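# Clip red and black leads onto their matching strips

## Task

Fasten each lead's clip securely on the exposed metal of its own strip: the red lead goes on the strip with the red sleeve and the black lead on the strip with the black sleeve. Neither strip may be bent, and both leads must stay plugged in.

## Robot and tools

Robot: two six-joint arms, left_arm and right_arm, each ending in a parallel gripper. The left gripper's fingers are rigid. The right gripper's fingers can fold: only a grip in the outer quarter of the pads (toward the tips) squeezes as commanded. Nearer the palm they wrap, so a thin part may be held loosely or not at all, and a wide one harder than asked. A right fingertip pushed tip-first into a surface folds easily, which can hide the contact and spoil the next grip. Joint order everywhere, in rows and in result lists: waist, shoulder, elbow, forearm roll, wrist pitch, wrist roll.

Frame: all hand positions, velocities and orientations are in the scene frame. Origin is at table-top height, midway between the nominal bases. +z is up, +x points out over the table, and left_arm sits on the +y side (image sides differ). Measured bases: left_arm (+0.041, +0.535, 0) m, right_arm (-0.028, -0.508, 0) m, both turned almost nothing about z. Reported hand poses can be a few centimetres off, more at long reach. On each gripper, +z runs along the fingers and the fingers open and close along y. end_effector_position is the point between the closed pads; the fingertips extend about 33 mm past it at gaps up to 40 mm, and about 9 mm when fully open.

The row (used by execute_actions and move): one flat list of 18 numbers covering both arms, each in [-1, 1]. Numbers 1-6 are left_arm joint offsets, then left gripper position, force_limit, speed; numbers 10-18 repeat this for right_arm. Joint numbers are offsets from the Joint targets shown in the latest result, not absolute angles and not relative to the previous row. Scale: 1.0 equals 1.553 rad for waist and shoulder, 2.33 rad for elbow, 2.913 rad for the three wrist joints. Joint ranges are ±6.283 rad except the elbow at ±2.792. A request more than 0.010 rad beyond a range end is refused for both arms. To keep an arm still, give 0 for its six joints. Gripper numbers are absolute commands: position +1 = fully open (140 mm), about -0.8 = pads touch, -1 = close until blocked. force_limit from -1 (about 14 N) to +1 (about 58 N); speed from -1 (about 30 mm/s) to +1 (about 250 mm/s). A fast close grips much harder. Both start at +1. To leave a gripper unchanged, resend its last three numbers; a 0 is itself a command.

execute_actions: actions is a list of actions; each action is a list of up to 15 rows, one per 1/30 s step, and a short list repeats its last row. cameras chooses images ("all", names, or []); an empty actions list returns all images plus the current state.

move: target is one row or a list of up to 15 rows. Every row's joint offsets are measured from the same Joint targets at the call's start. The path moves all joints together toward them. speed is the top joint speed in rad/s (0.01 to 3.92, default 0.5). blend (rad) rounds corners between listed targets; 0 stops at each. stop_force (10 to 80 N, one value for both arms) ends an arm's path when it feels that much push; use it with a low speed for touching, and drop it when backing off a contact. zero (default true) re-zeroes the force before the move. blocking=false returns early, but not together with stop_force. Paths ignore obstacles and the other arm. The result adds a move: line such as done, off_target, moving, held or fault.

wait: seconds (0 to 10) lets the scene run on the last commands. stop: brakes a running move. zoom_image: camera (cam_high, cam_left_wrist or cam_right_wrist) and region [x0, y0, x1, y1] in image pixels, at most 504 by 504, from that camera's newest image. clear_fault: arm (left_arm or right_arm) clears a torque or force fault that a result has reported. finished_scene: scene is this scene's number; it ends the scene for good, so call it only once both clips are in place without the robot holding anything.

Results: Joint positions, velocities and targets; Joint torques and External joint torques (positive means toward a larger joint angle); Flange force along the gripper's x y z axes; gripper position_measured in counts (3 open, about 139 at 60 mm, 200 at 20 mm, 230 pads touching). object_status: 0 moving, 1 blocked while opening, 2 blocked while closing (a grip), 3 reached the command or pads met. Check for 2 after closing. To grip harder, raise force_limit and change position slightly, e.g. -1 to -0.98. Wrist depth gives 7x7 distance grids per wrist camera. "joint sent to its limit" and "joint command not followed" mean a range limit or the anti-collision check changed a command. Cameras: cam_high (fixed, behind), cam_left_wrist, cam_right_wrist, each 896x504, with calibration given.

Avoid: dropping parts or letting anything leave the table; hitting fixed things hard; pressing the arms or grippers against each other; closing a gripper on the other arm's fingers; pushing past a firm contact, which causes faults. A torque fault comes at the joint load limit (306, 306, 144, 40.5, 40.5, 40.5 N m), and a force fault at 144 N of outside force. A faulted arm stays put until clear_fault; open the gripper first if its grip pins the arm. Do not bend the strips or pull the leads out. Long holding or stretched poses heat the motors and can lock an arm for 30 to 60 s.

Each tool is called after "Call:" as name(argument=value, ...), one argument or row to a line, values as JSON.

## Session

Call:
execute_actions(
  actions=[],
)

Call:
zoom_image(
  camera="cam_high",
  region=[340, 60, 540, 220],
)

Scene clock: 0.00 s.
left_arm: end_effector_position=(+0.1209, +1.0633, +0.1627) position_measured=3 object_status=3 end_effector_quat_wxyz=(-0.010, +0.105, +0.994, -0.025) | right_arm: end_effector_position=(+0.6421, -1.0097, +0.2871) position_measured=3 object_status=3 end_effector_quat_wxyz=(-0.129, +0.820, -0.225, +0.511)
Joint positions: left_arm=[1.335 0.103 1.981 0.016 1.11 -0.021] | right_arm=[-1.014 0.259 1.915 1.467 0.832 0.101]
Joint velocities: within noise
Joint torques (N m): no reading
External joint torques (N m): no reading
Flange force (N): no reading
Wrist depth (mm): cam_left_wrist=[277 274 273 269 267 266 263 / 288 284 282 281 279 276 270 / 300 298 296 292 290 289 286 / 313 305 307 305 301 298 294 / - 110 322 317 317 133 307 / - 339 337 334 329 132 91 / - 358 354 353 346 342 -] | cam_right_wrist=[3274 2911 2943 3011 870 2278 1858 / 3493 2911 3046 4158 757 - - / - 3969 4440 639 612 - - / 4596 - 809 615 535 442 - / 4596 122 - - 455 138 114 / - 105 - 530 - 377 102 / - - - - 395 - -]
Joint targets: left_arm=[1.335 0.103 1.981 0.016 1.110 -0.021] | right_arm=[-1.014 0.259 1.915 1.467 0.832 0.101]
Tool commands: left_gripper/position=+1.0 left_gripper/force_limit=+1.0 left_gripper/speed=+1.0 right_gripper/position=+1.0 right_gripper/force_limit=+1.0 right_gripper/speed=+1.0
camera_calibration:
cam_left_wrist: T_world_to_cam=[[0.150458, 0.987921, -0.0370843, -1.05565], [0.960869, -0.137308, 0.240576, 0.0111164], [0.232578, -0.0718298, -0.969922, 0.351432], [0, 0, 0, 1]] pos_world=[0.0664143, 1.06967, 0.299039]
cam_right_wrist: T_world_to_cam=[[-0.239865, -0.856697, -0.456656, -0.570886], [-0.605923, 0.499632, -0.619052, 1.08751], [0.7585, 0.128209, -0.638937, -0.0318878], [0, 0, 0, 1]] pos_world=[0.5462, -1.02834, 0.392154]

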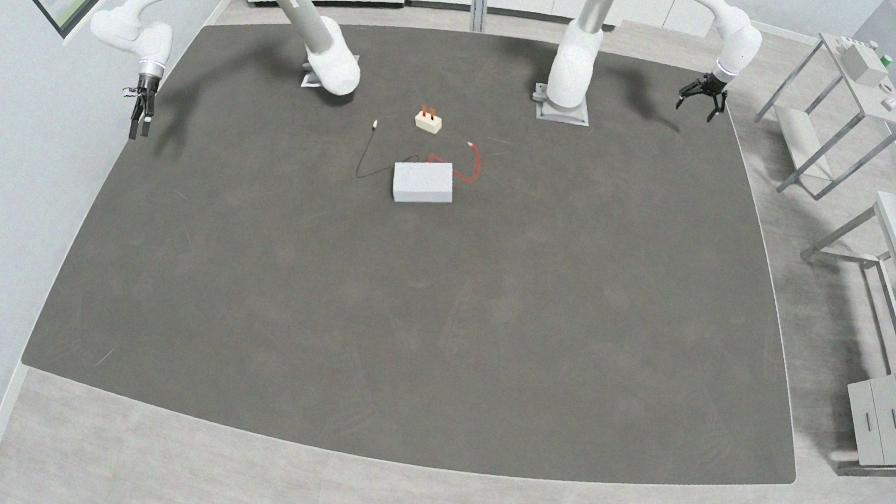

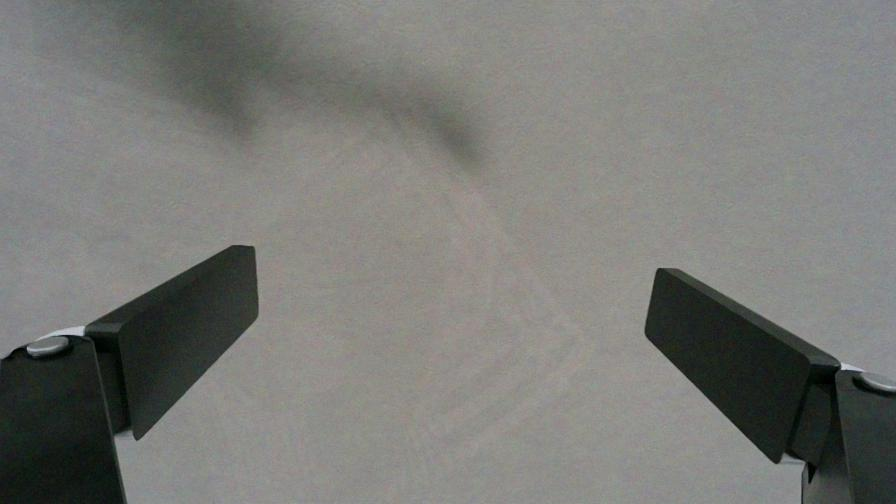

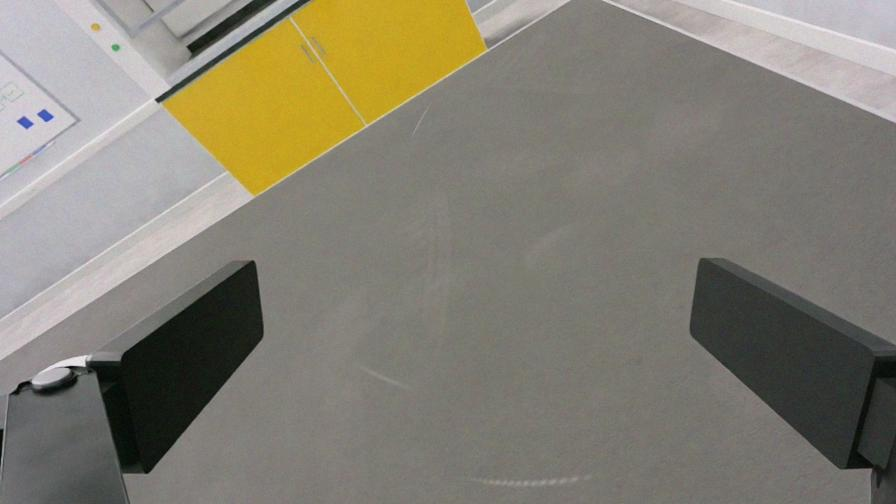

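Scaled by 2.520 from the camera's 896x504 image, which has a finer 1280x720 frame.

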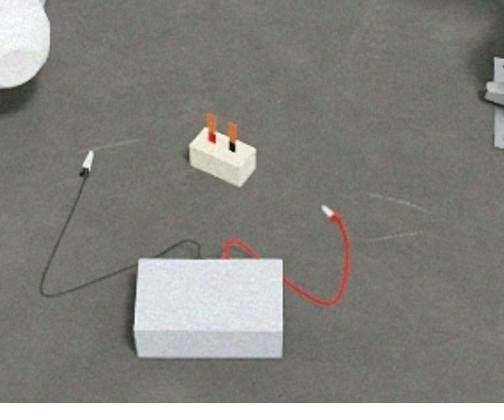

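Call:
move(
  target=[-0.9,0.0335,-0.233,-0.0055,0.1507,0.7408,1,1,1,0,0,0,0,0,0,1,1,1],
  speed=1,
)

Call:
move(
  target=[-0.615,0,0,0,0,0,1,1,1,0,0,0,0,0,0,1,1,1],
  speed=0.9,
  cameras=["all"],
)

Call:
zoom_image(
  camera="cam_left_wrist",
  region=[440, 0, 640, 200],
)

Call:
zoom_image(
  camera="cam_left_wrist",
  region=[400, 200, 600, 400],
)

Scene clock: 17.40 s.
left_arm: end_effector_position=(+0.6963, +0.5361, +0.4200) position_measured=3 object_status=3 end_effector_quat_wxyz=(+0.000, +0.953, -0.303, +0.000) | right_arm: end_effector_position=(+0.6421, -1.0097, +0.2871) position_measured=3 object_status=3 end_effector_quat_wxyz=(-0.129, +0.820, -0.225, +0.511)
Joint positions: left_arm=[-0.063 0.155 1.439 0 1.549 2.136] | right_arm=[-1.014 0.259 1.915 1.467 0.832 0.101]
Joint torques (N m): left_arm=[2.51 -66.1 -39.43 4.27 0.16 0.29] | right_arm=[-1.59 -62.73 -36.95 2.3 1.36 -0.55]
External joint torques (N m): left_arm=[-2.4 7.9 -2.71 0.04 -0.21 -0.29] | right_arm=[1.52 -2.9 -1.86 -0.27 -0.38 0.53]
Flange force (N): left_arm=[16.8 -6.9 -4.1] | right_arm=[4.8 -4.7 -0.7]
Wrist depth (mm): cam_left_wrist=[487 500 - 497 509 511 453 / 509 517 514 522 - 534 484 / 543 533 532 526 550 566 558 / 552 141 - - 573 576 576 / - 110 562 595 605 125 618 / - 97 631 628 626 115 90 / - 677 - - - - -] | cam_right_wrist=[3274 3011 2911 2879 799 2201 2047 / 3638 2943 3234 - - - 1648 / 3588 3852 1119 702 662 - - / 5136 1027 897 672 507 - 368 / 4516 122 633 - - 138 108 / - 105 560 - 415 375 102 / - 543 523 - 390 - -]
Joint targets: left_arm=[-0.063 0.155 1.438 0.000 1.549 2.136] | right_arm=[-1.014 0.259 1.915 1.467 0.832 0.101]
move: done

Scene clock: 19.13 s.
left_arm: end_effector_position=(+0.4206, +0.0006, +0.4200) position_measured=3 object_status=3 end_effector_quat_wxyz=(+0.000, +0.707, -0.707, +0.000) | right_arm: end_effector_position=(+0.6421, -1.0097, +0.2871) position_measured=3 object_status=3 end_effector_quat_wxyz=(-0.129, +0.820, -0.225, +0.511)
Joint positions: left_arm=[-1.018 0.155 1.438 0 1.549 2.136] | right_arm=[-1.014 0.259 1.915 1.467 0.832 0.101]
Joint torques (N m): left_arm=[2.32 -66.36 -39.7 4.27 0.07 0.39] | right_arm=[-1.47 -62.88 -36.96 2.31 1.33 -0.55]
External joint torques (N m): left_arm=[-2.16 7.92 -2.5 0.04 -0.11 -0.39] | right_arm=[1.41 -3.32 -2.04 -0.27 -0.34 0.53]
Flange force (N): left_arm=[16.5 -6.9 -3.9] | right_arm=[5.1 -4.9 -1.2]
Wrist depth (mm): cam_left_wrist=[487 507 497 497 501 502 507 / 513 - 478 521 525 526 528 / 533 540 474 538 544 556 554 / 552 552 547 569 569 579 576 / - 110 589 593 617 133 615 / - 104 596 630 631 115 91 / - 661 677 673 665 - -] | cam_right_wrist=[- 2943 3082 3156 867 2495 1940 / 4294 3274 3119 970 746 594 - / - 4943 985 757 642 - - / - - 768 - 545 419 - / - 122 706 - 482 138 108 / - 105 590 452 407 - 102 / - 567 - - 372 338 97]
Joint targets: left_arm=[-1.019 0.155 1.438 0.000 1.549 2.136] | right_arm=[-1.014 0.259 1.915 1.467 0.832 0.101]
move: done
camera_calibration:
cam_left_wrist: T_world_to_cam=[[-0.998247, -0.0574602, 0.0141573, 0.420866], [-0.0518422, 0.964472, 0.25905, -0.067107], [-0.0285393, 0.257862, -0.96576, 0.562923], [0, 0, 0, 1]] pos_world=[0.432715, -0.0562504, 0.555074]
cam_right_wrist: T_world_to_cam=[[-0.239865, -0.856697, -0.456656, -0.570886], [-0.605923, 0.499632, -0.619052, 1.08751], [0.7585, 0.128209, -0.638937, -0.0318878], [0, 0, 0, 1]] pos_world=[0.5462, -1.02834, 0.392154]

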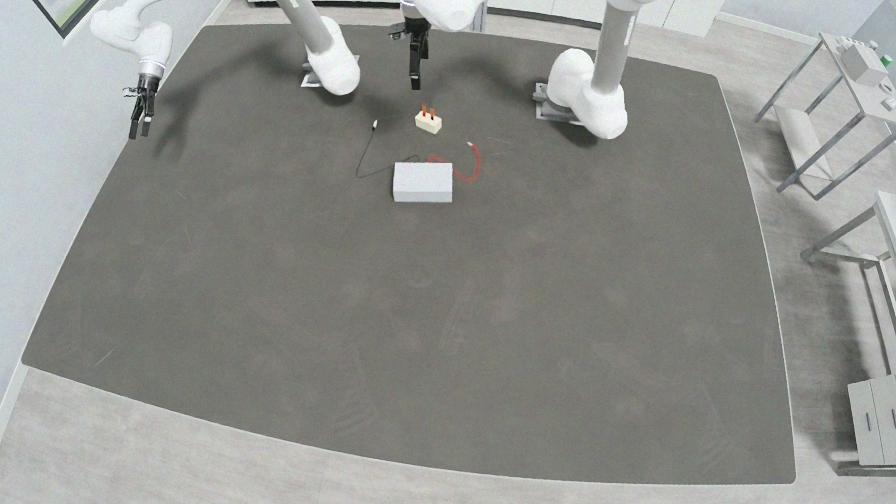

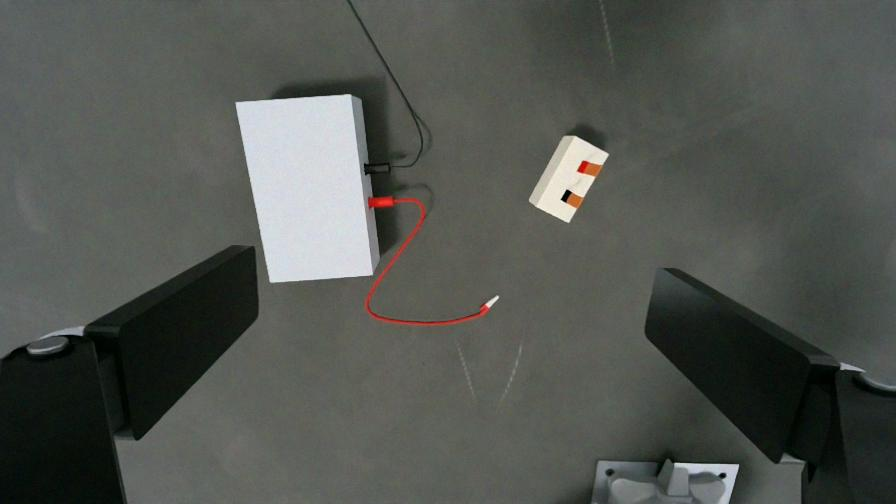

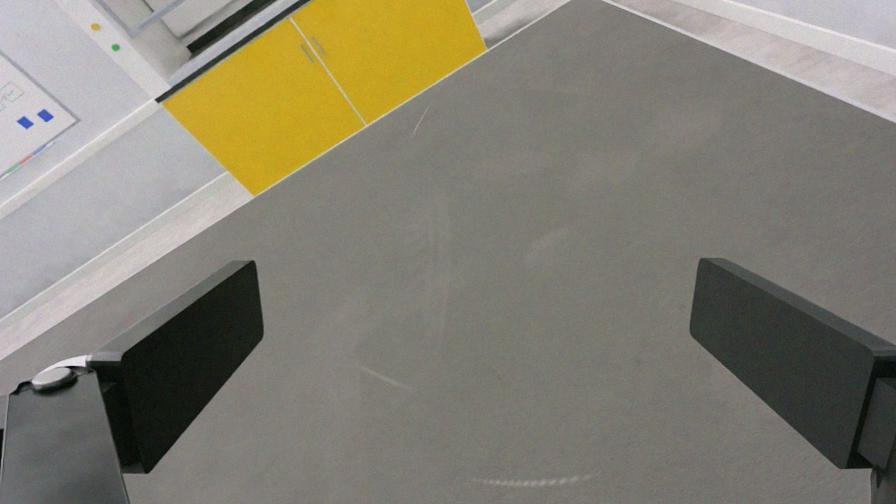

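Scaled by 2.520 from the camera's 896x504 image, which has a finer 1280x720 frame.

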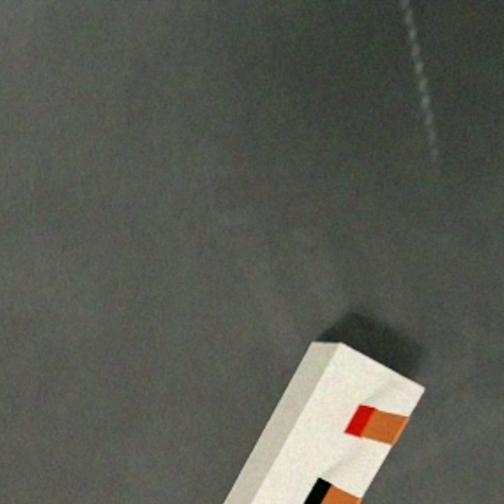

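Scaled by 2.520 from the camera's 896x504 image, which has a finer 1280x720 frame.

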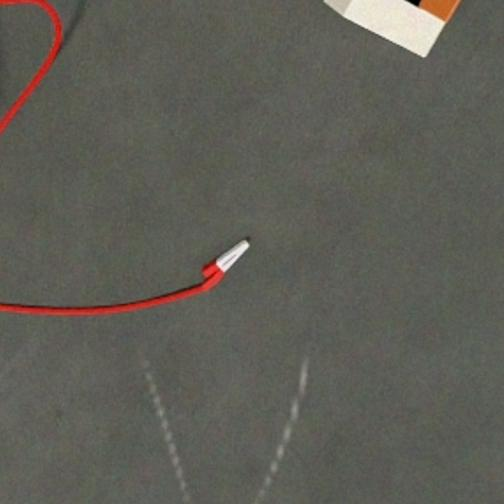

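Call:
move(
  target=[0.0725,-0.0789,0.3139,0,-0.2091,0.2473,-0.414,-1,-0.5,0,0,0,0,0,0,1,1,1],
  speed=0.7,
  cameras=["cam_left_wrist"],
)

Call:
zoom_image(
  camera="cam_left_wrist",
  region=[350, 140, 600, 340],
)

Scene clock: 39.47 s.
left_arm: end_effector_position=(+0.3633, +0.1892, +0.1098) position_measured=181 object_status=3 end_effector_quat_wxyz=(+0.000, -0.463, +0.887, +0.000) | right_arm: end_effector_position=(+0.6421, -1.0097, +0.2871) position_measured=3 object_status=3 end_effector_quat_wxyz=(-0.129, +0.820, -0.225, +0.511)
Joint positions: left_arm=[-0.906 0.032 2.17 0 0.94 2.857] | right_arm=[-1.014 0.259 1.915 1.467 0.832 0.101]
Joint torques (N m): left_arm=[2.84 -44.95 -32.81 3.46 0.37 0.45] | right_arm=[-1.99 -62.66 -36.91 2.31 1.32 -0.56]
External joint torques (N m): left_arm=[-2.82 7.5 -1.27 0 -0.39 -0.45] | right_arm=[2.02 -3.08 -2.06 -0.28 -0.34 0.54]
Flange force (N): left_arm=[9.6 -11.7 8.2] | right_arm=[5.2 -5.3 -0.3]
Wrist depth (mm): cam_left_wrist=[216 217 219 219 221 223 225 / 223 226 228 229 232 232 235 / 215 236 238 240 241 243 244 / 190 247 248 247 252 255 257 / 254 256 94 260 119 266 269 / 267 - - 277 75 96 282 / - - - 291 - 71 294] | cam_right_wrist=[3402 2943 3011 3082 859 736 1885 / 3969 3011 3234 867 - - 499 / - 4225 - 734 585 507 449 / 4093 - 753 - - - 385 / - 121 - - 476 138 108 / - 105 568 497 436 - 103 / - 576 495 445 - - -]
Joint targets: left_arm=[-0.906 0.032 2.170 0.000 0.940 2.857] | right_arm=[-1.014 0.259 1.915 1.467 0.832 0.101]
move: done
camera_calibration:
cam_left_wrist: T_world_to_cam=[[-0.852254, 0.522931, 0.0143332, 0.216128], [0.508336, 0.821376, 0.258721, -0.348157], [0.12352, 0.227782, -0.965846, 0.163481], [0, 0, 0, 1]] pos_world=[0.340983, 0.135709, 0.244875]
Images, in order (width x height): cam_left_wrist 896x504.

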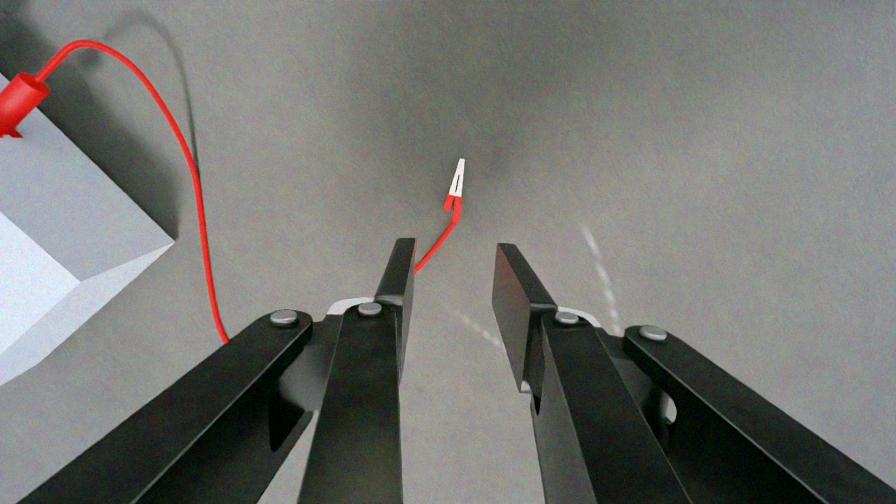

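Scaled by 2.016 from the camera's 896x504 image, which has a finer 1280x720 frame.

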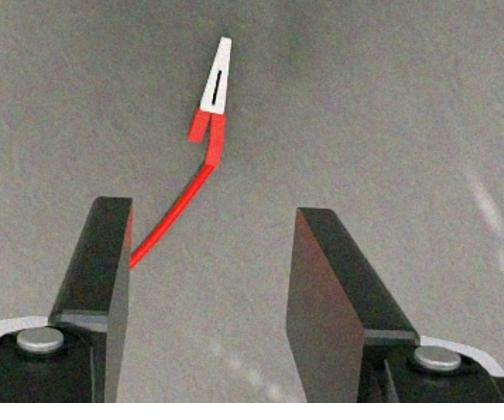

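Call:
move(
  target=[-0.0043,0.0675,0.0235,0,-0.0549,0.1,-0.414,-1,-0.5,0,0,0,0,0,0,1,1,1],
  speed=0.15,
  cameras=["cam_left_wrist"],
)

Call:
zoom_image(
  camera="cam_left_wrist",
  region=[350, 140, 600, 340],
)

Scene clock: 67.87 s.
left_arm: end_effector_position=(+0.3652, +0.1819, +0.0368) position_measured=181 object_status=3 end_effector_quat_wxyz=(+0.000, -0.326, +0.945, +0.000) | right_arm: end_effector_position=(+0.6421, -1.0097, +0.2871) position_measured=3 object_status=3 end_effector_quat_wxyz=(-0.129, +0.820, -0.225, +0.511)
Joint positions: left_arm=[-0.913 0.137 2.225 0 0.78 3.148] | right_arm=[-1.014 0.259 1.915 1.467 0.832 0.101]
Joint torques (N m): left_arm=[2.41 -49.76 -27.39 2.97 0.35 0.26] | right_arm=[-1.61 -62.75 -36.98 2.31 1.33 -0.54]
External joint torques (N m): left_arm=[-2.36 5.81 -2.18 0.03 -0.36 -0.26] | right_arm=[1.48 -3.35 -2.05 -0.26 -0.35 0.52]
Flange force (N): left_arm=[4.6 -12.0 7.5] | right_arm=[5.1 -5.0 -1.2]
Wrist depth (mm): cam_left_wrist=[152 152 153 154 155 156 157 / 158 158 160 161 162 163 164 / 165 165 167 168 170 171 172 / 172 173 174 174 175 178 180 / 180 179 96 181 118 187 189 / 174 - - 194 75 90 199 / - - - 204 - 71 67] | cam_right_wrist=[- 3234 2977 2977 759 2318 1845 / 3540 3011 3234 816 - - 517 / 3969 4516 939 722 - - 445 / 4678 970 - - 455 427 407 / - 121 639 - 426 137 108 / - 105 - - 406 374 102 / - - 509 420 368 339 97]
Joint targets: left_arm=[-0.913 0.137 2.225 0.000 0.780 3.148] | right_arm=[-1.014 0.259 1.915 1.467 0.832 0.101]
move: done
camera_calibration:
cam_left_wrist: T_world_to_cam=[[-0.661119, 0.750148, 0.0141321, 0.111406], [0.7271, 0.635933, 0.258679, -0.370227], [0.185061, 0.181293, -0.96586, 0.0804255], [0, 0, 0, 1]] pos_world=[0.327962, 0.137288, 0.171875]
Images, in order (width x height): cam_left_wrist 896x504.

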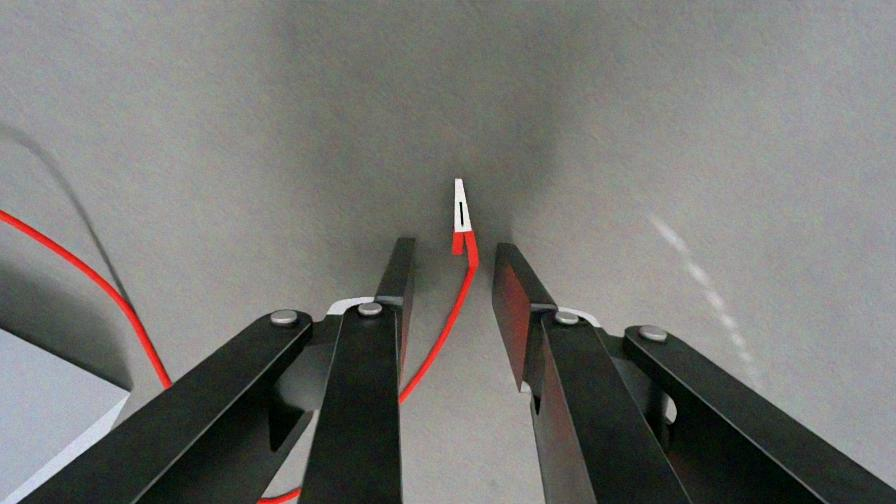

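Scaled by 2.016 from the camera's 896x504 image, which has a finer 1280x720 frame.

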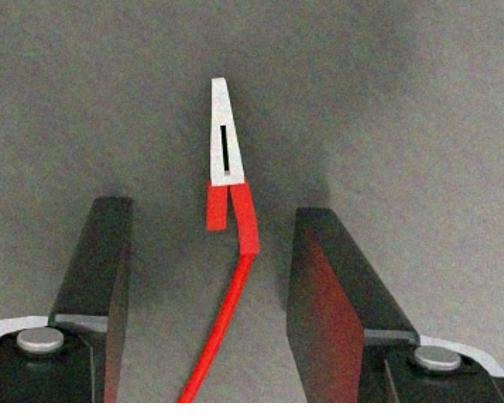

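Call:
move(
  target=[
    [-0.0046,-0.0039,0.0028,0,-0.0003,-0.0025,-0.414,-1,-0.5,0,0,0,0,0,0,1,1,1],
    [-0.0046,-0.0039,0.0028,0,-0.0003,-0.0025,-1,-1,-1,0,0,0,0,0,0,1,1,1],
  ],
  speed=0.1,
  cameras=["cam_left_wrist"],
)

Call:
zoom_image(
  camera="cam_left_wrist",
  region=[350, 140, 600, 340],
)

Scene clock: 80.57 s.
left_arm: end_effector_position=(+0.3603, +0.1825, +0.0370) position_measured=221 object_status=0 end_effector_quat_wxyz=(+0.000, -0.326, +0.945, +0.000) | right_arm: end_effector_position=(+0.6421, -1.0097, +0.2871) position_measured=3 object_status=3 end_effector_quat_wxyz=(-0.129, +0.820, -0.225, +0.511)
Joint positions: left_arm=[-0.92 0.131 2.231 0 0.779 3.141] | right_arm=[-1.014 0.259 1.915 1.467 0.832 0.101]
Joint torques (N m): left_arm=[2.19 -50.33 -27.02 3.04 0.15 0.37] | right_arm=[-1.81 -62.83 -36.85 2.3 1.33 -0.55]
External joint torques (N m): left_arm=[-2.15 7.06 -2.55 -0.03 -0.15 -0.37] | right_arm=[1.71 -3.07 -2.07 -0.26 -0.35 0.53]
Flange force (N): left_arm=[4.3 -14.5 8.6] | right_arm=[5.2 -4.9 -0.6]
Wrist depth (mm): cam_left_wrist=[152 152 154 155 155 157 157 / 158 159 160 161 162 163 165 / 165 165 166 168 170 171 171 / 172 173 174 173 177 179 180 / 180 181 180 98 182 187 189 / 178 187 82 - 83 194 199 / - - - - - 67 208] | cam_right_wrist=[3046 2787 2977 - 856 2239 1871 / 3796 2977 3156 919 - - 1617 / 3796 4030 - 647 - 505 429 / 4440 3316 - 652 538 148 401 / - 122 647 508 479 137 108 / - 105 556 498 - - 102 / - 583 477 429 368 342 -]
Joint targets: left_arm=[-0.920 0.131 2.231 0.000 0.779 3.141] | right_arm=[-1.014 0.259 1.915 1.467 0.832 0.101]
move: done
camera_calibration:
cam_left_wrist: T_world_to_cam=[[-0.661152, 0.750126, 0.0137501, 0.107785], [0.727017, 0.636044, 0.258639, -0.367216], [0.185266, 0.180996, -0.965876, 0.0813585], [0, 0, 0, 1]] pos_world=[0.323162, 0.137988, 0.172076]
Images, in order (width x height): cam_left_wrist 896x504.

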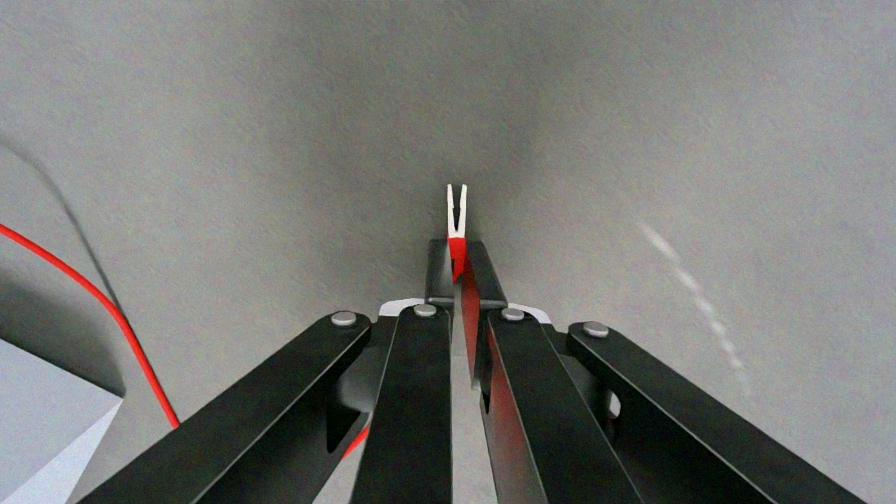

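Scaled by 2.016 from the camera's 896x504 image, which has a finer 1280x720 frame.

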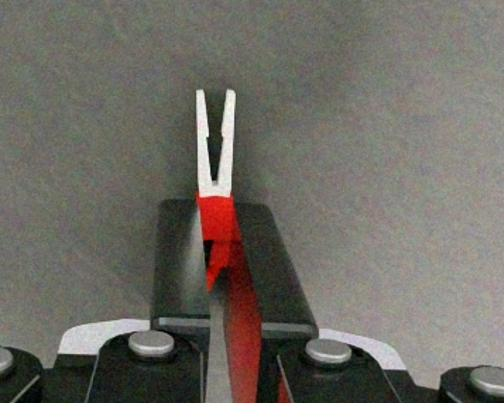

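Call:
move(
  target=[
    [0,-0.1262,-0.0829,0,0.1338,0,-1,-1,-1,0,0,0,0,0,0,1,1,1],
    [-0.047,0.0123,-0.2288,0,0.1766,0.3944,-1,-1,-1,0,0,0,0,0,0,1,1,1],
    [-0.1254,0.116,-0.3002,0,0.1784,0.6039,-1,-1,-1,0,0,0,0,0,0,1,1,1],
    [-0.2722,0.0617,-0.2036,0,0.1302,0.7957,-1,-1,-1,0,0,0,0,0,0,1,1,1],
    [-0.2722,0.0995,-0.1701,0,0.0832,0.7957,-1,-1,-1,0,0,0,0,0,0,1,1,1],
  ],
  speed=[0.3,0.7,0.7,0.6,0.2],
  blend=[0.05,0.1,0.1,0.03,0],
  cameras=["cam_high","cam_left_wrist"],
)

Call:
zoom_image(
  camera="cam_left_wrist",
  region=[380, 40, 560, 220],
)

Call:
zoom_image(
  camera="cam_high",
  region=[380, 90, 460, 160],
)

Scene clock: 109.63 s.
left_arm: end_effector_position=(+0.2299, -0.0896, +0.1230) position_measured=221 object_status=2 end_effector_quat_wxyz=(+0.000, +0.862, +0.508, +0.000) | right_arm: end_effector_position=(+0.6421, -1.0097, +0.2871) position_measured=3 object_status=3 end_effector_quat_wxyz=(-0.129, +0.820, -0.225, +0.511)
Joint positions: left_arm=[-1.343 0.285 1.835 0 1.022 5.458] | right_arm=[-1.014 0.259 1.915 1.467 0.832 0.101]
Joint torques (N m): left_arm=[2.06 -73.9 -33.57 3.71 0.05 0.3] | right_arm=[-1.82 -62.75 -36.9 2.3 1.3 -0.61]
External joint torques (N m): left_arm=[-2.05 8.7 -2.33 0.01 -0.02 -0.3] | right_arm=[1.95 -3.24 -2.1 -0.27 -0.3 0.59]
Flange force (N): left_arm=[-14.3 9.5 5.5] | right_arm=[5.4 -5.4 -0.6]
Wrist depth (mm): cam_left_wrist=[228 229 231 191 234 235 236 / 237 238 240 201 243 244 246 / 250 249 250 251 254 256 257 / 260 260 262 259 265 267 269 / 272 272 269 98 104 280 282 / 284 69 82 - 83 292 296 / - - - - - 67 308] | cam_right_wrist=[- 2847 2977 2943 832 2426 1955 / 3910 3082 3316 897 697 - 1669 / 4093 3082 929 780 - - - / 5038 3638 - - 531 432 381 / 4516 122 - - - 137 114 / - 105 612 - 428 363 102 / - - - - 370 338 97]
Joint targets: left_arm=[-1.343 0.286 1.835 0.000 1.021 5.458] | right_arm=[-1.014 0.259 1.915 1.467 0.832 0.101]
move: done
camera_calibration:
cam_left_wrist: T_world_to_cam=[[0.901499, -0.432548, 0.0141898, -0.240781], [-0.421223, -0.869427, 0.258199, 0.00763194], [-0.0993465, -0.238743, -0.965988, 0.265667], [0, 0, 0, 1]] pos_world=[0.246671, -0.0340876, 0.258077]
Images, in order (width x height): cam_high 896x504, cam_left_wrist 896x504.

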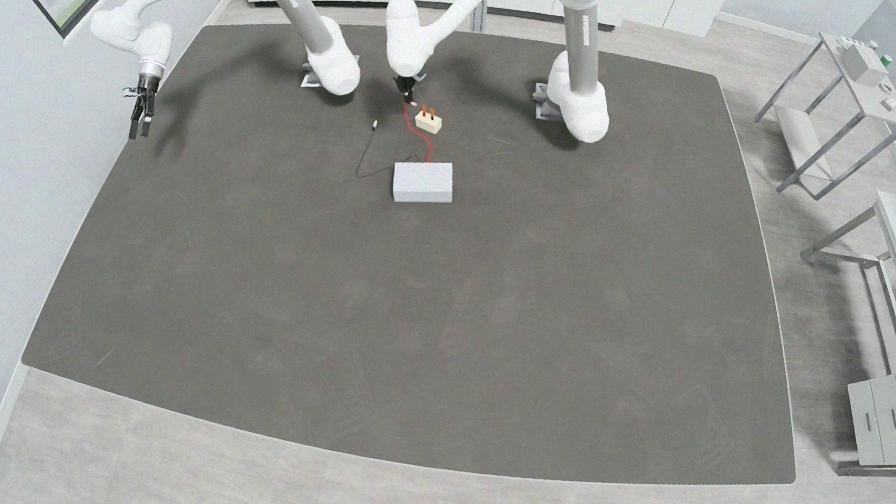

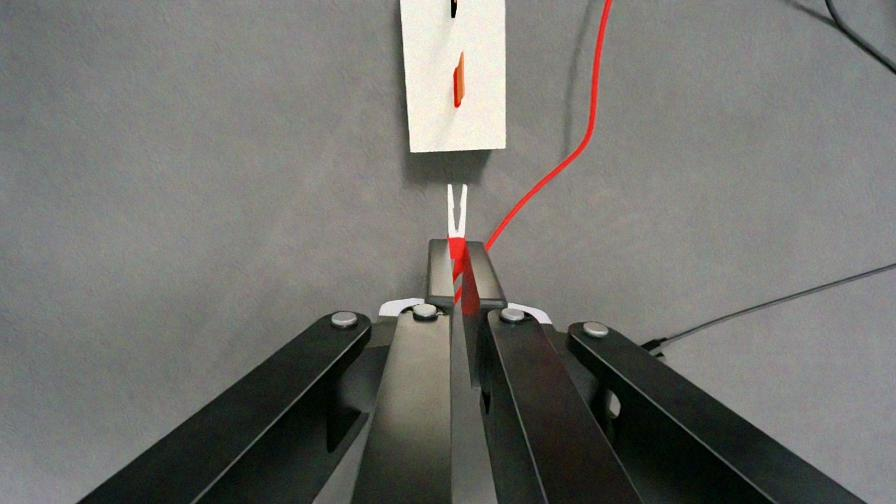

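Scaled by 2.800 from the camera's 896x504 image, which has a finer 1280x720 frame.

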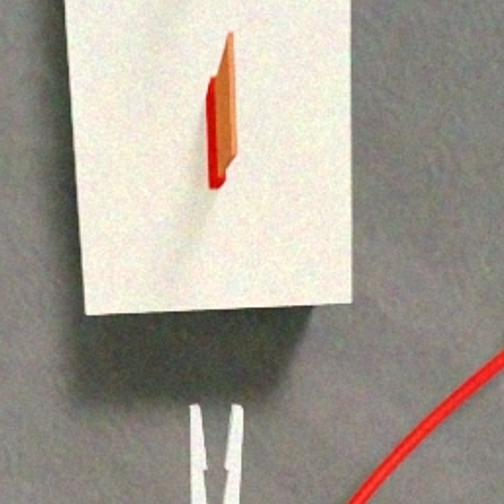

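Scaled by 6.300 from the camera's 896x504 image, which has a finer 1280x720 frame.

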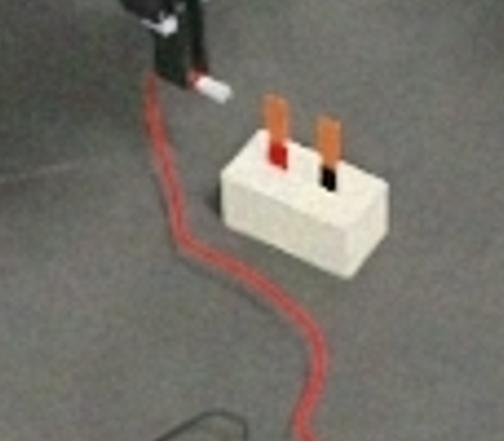

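Call:
move(
  target=[0.0193,-0.0134,0.0115,0,-0.0022,-0.0148,-1,-1,-1,0,0,0,0,0,0,1,1,1],
  speed=0.08,
  cameras=["cam_left_wrist"],
)

Call:
zoom_image(
  camera="cam_left_wrist",
  region=[380, 80, 560, 260],
)

Scene clock: 139.90 s.
left_arm: end_effector_position=(+0.2447, -0.0702, +0.1235) position_measured=221 object_status=2 end_effector_quat_wxyz=(+0.000, +0.842, +0.539, +0.000) | right_arm: end_effector_position=(+0.6421, -1.0097, +0.2871) position_measured=3 object_status=3 end_effector_quat_wxyz=(-0.129, +0.820, -0.225, +0.511)
Joint positions: left_arm=[-1.313 0.265 1.862 0 1.015 5.416] | right_arm=[-1.014 0.259 1.915 1.467 0.832 0.101]
Joint torques (N m): left_arm=[3.67 -70.9 -33.35 3.64 0.21 0.44] | right_arm=[-1.61 -62.89 -36.97 2.3 1.34 -0.55]
External joint torques (N m): left_arm=[-3.73 7.86 -2.45 0.08 -0.18 -0.43] | right_arm=[1.7 -3.03 -1.9 -0.28 -0.34 0.53]
Flange force (N): left_arm=[-15.8 5.9 5.1] | right_arm=[4.9 -5.0 -0.7]
Wrist depth (mm): cam_left_wrist=[229 231 232 193 234 235 236 / 239 239 240 201 243 245 246 / 249 250 251 210 254 256 257 / 259 261 263 260 266 268 269 / 271 273 269 98 273 280 282 / 284 69 82 - 83 292 296 / - - - - - 67 310] | cam_right_wrist=[3274 2911 2847 2911 - 2201 1898 / 3638 3011 3195 949 720 586 1588 / - 3742 992 - - - - / - - 761 - - - 398 / - 121 - - 469 138 108 / - 105 556 - - - 102 / - - 491 410 - - -]
Joint targets: left_arm=[-1.313 0.265 1.862 0.000 1.015 5.415] | right_arm=[-1.014 0.259 1.915 1.467 0.832 0.101]
move: done
camera_calibration:
cam_left_wrist: T_world_to_cam=[[0.930591, -0.365775, 0.0144374, -0.248261], [-0.356842, -0.897657, 0.258603, 0.0127931], [-0.0816304, -0.245805, -0.965876, 0.267528], [0, 0, 0, 1]] pos_world=[0.257433, -0.0135638, 0.258675]
Images, in order (width x height): cam_left_wrist 896x504.

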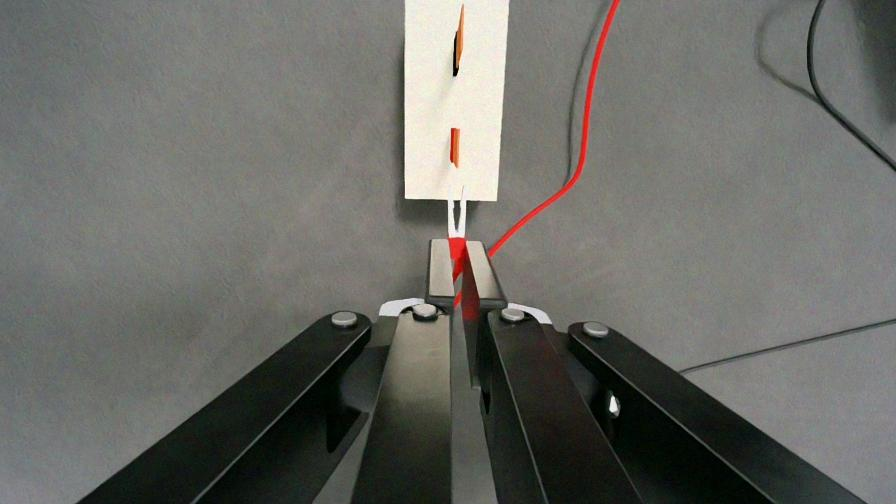

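Scaled by 2.800 from the camera's 896x504 image, which has a finer 1280x720 frame.

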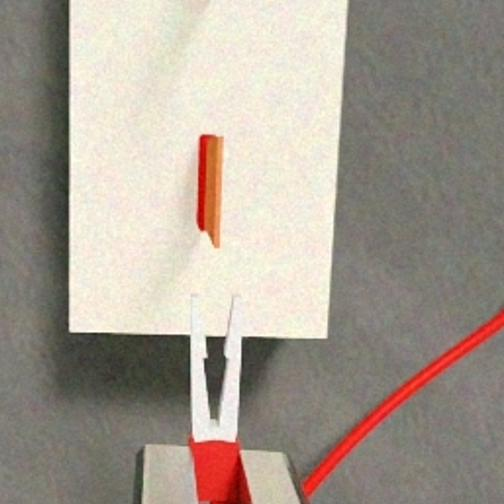

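Call:
move(
  target=[0.0113,-0.0124,0.0112,0,-0.0024,0.0063,-1,-1,-1,0,0,0,0,0,0,1,1,1],
  speed=0.03,
  cameras=["cam_left_wrist","cam_high"],
)

Call:
zoom_image(
  camera="cam_left_wrist",
  region=[380, 80, 560, 260],
)

Call:
zoom_image(
  camera="cam_high",
  region=[390, 90, 460, 150],
)

Scene clock: 149.83 s.
left_arm: end_effector_position=(+0.2515, -0.0535, +0.1233) position_measured=221 object_status=2 end_effector_quat_wxyz=(+0.000, +0.843, +0.539, +0.000) | right_arm: end_effector_position=(+0.6421, -1.0097, +0.2871) position_measured=3 object_status=3 end_effector_quat_wxyz=(-0.129, +0.820, -0.225, +0.511)
Joint positions: left_arm=[-1.295 0.246 1.888 0 1.008 5.434] | right_arm=[-1.014 0.259 1.915 1.467 0.832 0.101]
Joint torques (N m): left_arm=[1.77 -67.94 -33.55 3.67 0.16 0.69] | right_arm=[-1.86 -62.79 -37.07 2.3 1.33 -0.56]
External joint torques (N m): left_arm=[-1.82 7.03 -2.02 0 -0.13 -0.69] | right_arm=[2.11 -3.17 -1.93 -0.28 -0.34 0.54]
Flange force (N): left_arm=[-12.6 6.7 4.7] | right_arm=[5.0 -5.6 -0.3]
Wrist depth (mm): cam_left_wrist=[228 230 231 229 234 235 236 / 238 239 241 201 243 245 247 / 248 250 251 210 254 255 257 / 259 261 263 259 267 268 269 / 272 272 270 98 273 280 282 / 286 - 82 - 83 289 297 / - - - - - 67 309] | cam_right_wrist=[2847 3046 2911 2977 - 2471 1832 / 3690 3082 3234 - 708 - - / - 3402 1004 - - - 454 / 3316 5239 742 686 - - 389 / - 122 - - - 137 108 / - 105 578 478 - 382 102 / - - 461 447 373 - -]
Joint targets: left_arm=[-1.295 0.245 1.888 0.000 1.008 5.434] | right_arm=[-1.014 0.259 1.915 1.467 0.832 0.101]
move: done
camera_calibration:
cam_left_wrist: T_world_to_cam=[[0.930396, -0.366268, 0.014527, -0.248484], [-0.35733, -0.897432, 0.258711, 0.0303], [-0.0817206, -0.245895, -0.965845, 0.27189], [0, 0, 0, 1]] pos_world=[0.264234, 0.00303688, 0.258374]
Images, in order (width x height): cam_high 896x504, cam_left_wrist 896x504.

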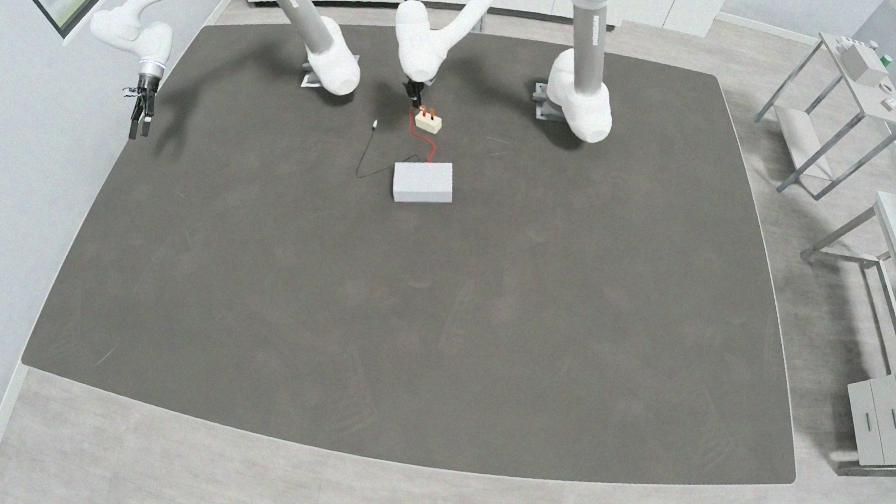

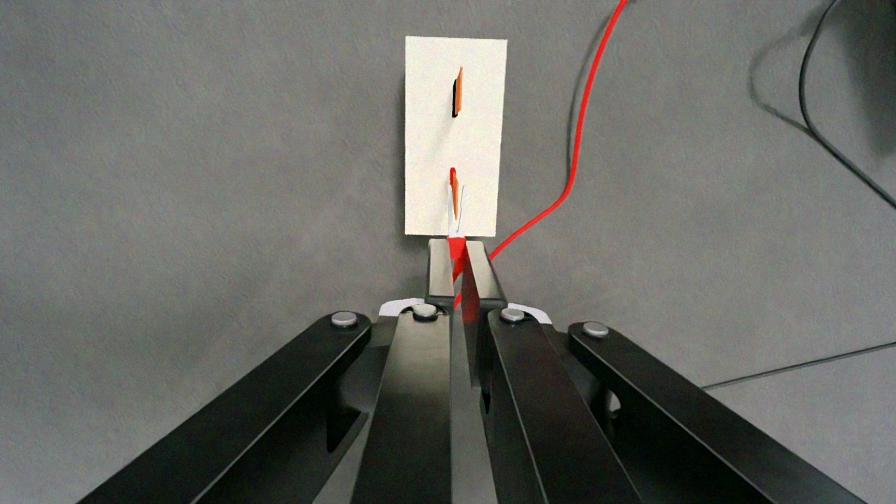

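Scaled by 2.800 from the camera's 896x504 image, which has a finer 1280x720 frame.

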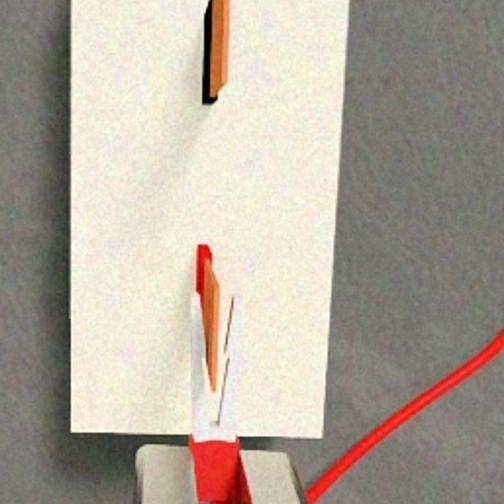

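Scaled by 7.200 from the camera's 896x504 image, which has a finer 1280x720 frame.

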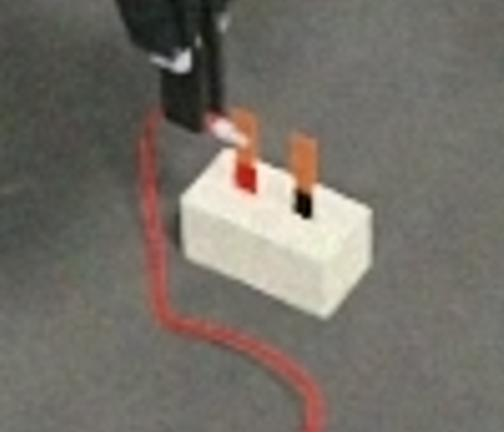

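Call:
move(
  target=[
    [0,0,0,0,0,0,-0.25,-1,-1,0,0,0,0,0,0,1,1,1],
    [0,-0.0481,-0.0455,0,0.0622,0,-0.25,-1,-1,0,0,0,0,0,0,1,1,1],
  ],
  speed=0.25,
  cameras=["cam_left_wrist","cam_high"],
)

Call:
zoom_image(
  camera="cam_left_wrist",
  region=[360, 60, 560, 260],
)

Call:
zoom_image(
  camera="cam_high",
  region=[360, 90, 460, 190],
)

Scene clock: 168.83 s.
left_arm: end_effector_position=(+0.2517, -0.0539, +0.2226) position_measured=160 object_status=3 end_effector_quat_wxyz=(+0.000, +0.843, +0.539, +0.000) | right_arm: end_effector_position=(+0.6421, -1.0097, +0.2871) position_measured=3 object_status=3 end_effector_quat_wxyz=(-0.129, +0.820, -0.225, +0.511)
Joint positions: left_arm=[-1.295 0.171 1.782 0 1.189 5.434] | right_arm=[-1.014 0.259 1.915 1.467 0.832 0.101]
Joint torques (N m): left_arm=[2.41 -65.65 -36 3.98 0.45 0.31] | right_arm=[-1.78 -62.96 -36.88 2.35 1.36 -0.55]
External joint torques (N m): left_arm=[-2.4 8.85 -3.04 0.07 -0.42 -0.31] | right_arm=[2.12 -2.47 -1.99 -0.35 -0.37 0.53]
Flange force (N): left_arm=[-16.5 10.1 2.6] | right_arm=[5.2 -4.7 0.5]
Wrist depth (mm): cam_left_wrist=[317 319 320 322 323 326 271 / 329 333 333 330 337 339 341 / 345 345 348 347 348 355 358 / 359 360 362 362 365 371 375 / 376 372 99 381 111 383 392 / - - 114 402 75 95 407 / - - - 425 - - 66] | cam_right_wrist=[2258 3119 2943 3011 - 2201 1912 / 3588 3011 3234 888 757 572 - / 3852 4943 - 759 583 - - / 4366 3969 832 - 526 446 - / - 122 - 549 - 138 114 / - 113 597 - - 382 102 / - - - 441 - - 97]
Joint targets: left_arm=[-1.295 0.171 1.782 0.000 1.189 5.434] | right_arm=[-1.014 0.259 1.915 1.467 0.832 0.101]
move: done
camera_calibration:
cam_left_wrist: T_world_to_cam=[[0.930417, -0.366228, 0.0142264, -0.250065], [-0.357253, -0.897584, 0.25829, 0.00439079], [-0.0818236, -0.2454, -0.965963, 0.367874], [0, 0, 0, 1]] pos_world=[0.264334, 0.00263662, 0.357776]
Images, in order (width x height): cam_high 896x504, cam_left_wrist 896x504.

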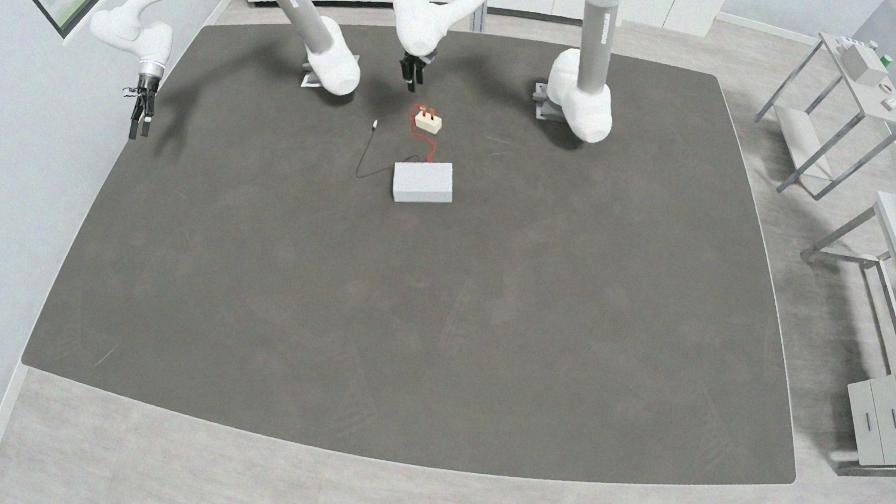

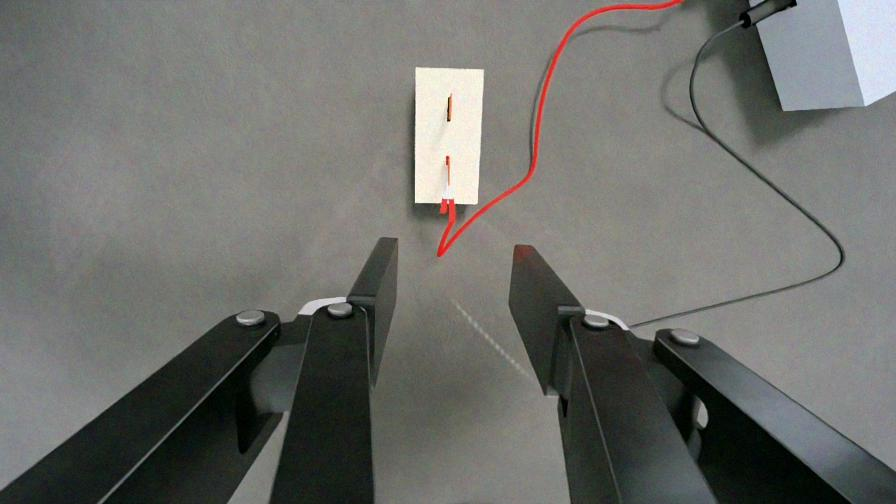

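Scaled by 2.520 from the camera's 896x504 image, which has a finer 1280x720 frame.

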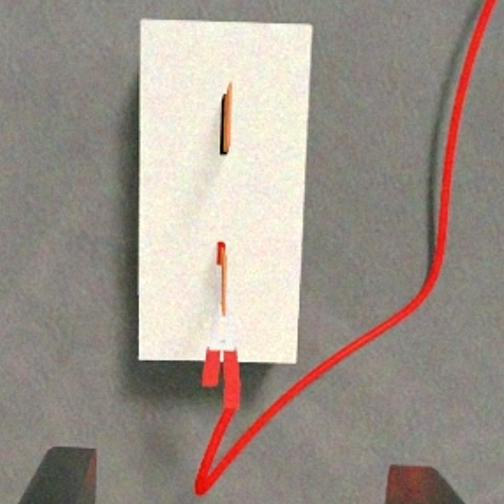

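Scaled by 5.040 from the camera's 896x504 image, which has a finer 1280x720 frame.

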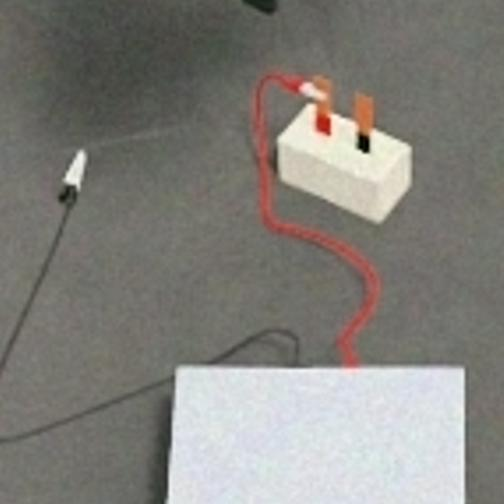

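Call:
move(
  target=[0.0294,0.2267,-0.1358,0,-0.0124,-0.6366,-0.3,-1,-0.5,0,0,0,0,0,0,1,1,1],
  speed=0.7,
  cameras=["cam_left_wrist"],
)

Call:
zoom_image(
  camera="cam_left_wrist",
  region=[350, 140, 600, 340],
)

Scene clock: 180.97 s.
left_arm: end_effector_position=(+0.3427, -0.2294, +0.1305) position_measured=167 object_status=3 end_effector_quat_wxyz=(+0.000, +0.052, +0.999, +0.000) | right_arm: end_effector_position=(+0.6421, -1.0097, +0.2871) position_measured=3 object_status=3 end_effector_quat_wxyz=(-0.129, +0.820, -0.225, +0.511)
Joint positions: left_arm=[-1.249 0.523 1.465 0 1.153 3.58] | right_arm=[-1.014 0.259 1.915 1.467 0.832 0.101]
Joint torques (N m): left_arm=[2.5 -99.8 -35.83 3.89 0.13 0.29] | right_arm=[-1.62 -62.7 -36.95 2.3 1.31 -0.58]
External joint torques (N m): left_arm=[-2.5 9.21 -2.73 0.03 -0.12 -0.29] | right_arm=[1.47 -3.13 -1.89 -0.26 -0.33 0.56]
Flange force (N): left_arm=[-6.2 -19.2 3.8] | right_arm=[4.9 -4.9 -1.1]
Wrist depth (mm): cam_left_wrist=[233 234 236 237 240 240 205 / 243 244 246 249 250 251 222 / 253 255 257 259 260 262 265 / 263 267 268 269 271 275 277 / 279 276 94 283 118 288 290 / - - - 299 75 96 302 / - - - 313 - - 66] | cam_right_wrist=[2543 2911 2911 3447 837 2403 1970 / 3852 3011 2977 - 655 - 486 / - 4678 989 - - - 436 / - 4093 780 - 555 425 406 / - 121 682 548 - 138 108 / - 105 - 475 - - 103 / - - 512 434 - 325 97]
Joint targets: left_arm=[-1.249 0.523 1.465 0.000 1.153 3.579] | right_arm=[-1.014 0.259 1.915 1.467 0.832 0.101]
move: done
camera_calibration:
cam_left_wrist: T_world_to_cam=[[0.045953, 0.998848, 0.0138462, 0.218603], [0.964745, -0.0479713, 0.258779, -0.354995], [0.259145, 0.00146636, -0.965837, 0.182989], [0, 0, 0, 1]] pos_world=[0.285013, -0.235649, 0.265576]
Images, in order (width x height): cam_left_wrist 896x504.

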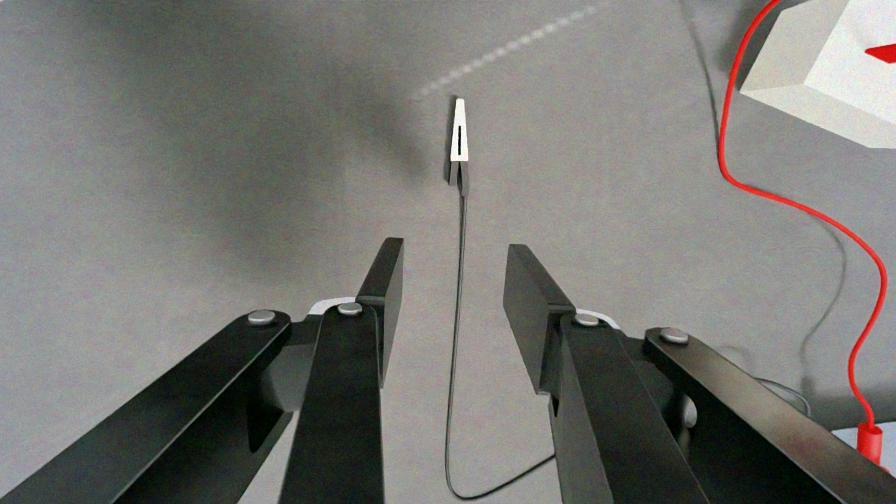

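Scaled by 2.016 from the camera's 896x504 image, which has a finer 1280x720 frame.

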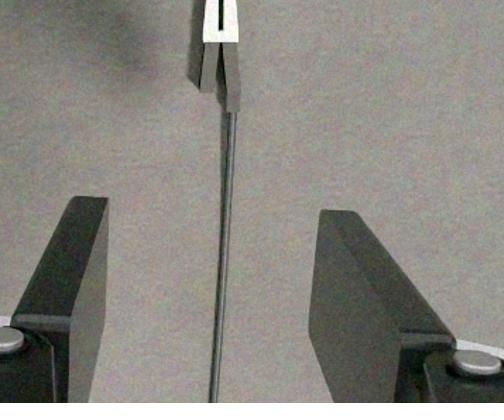

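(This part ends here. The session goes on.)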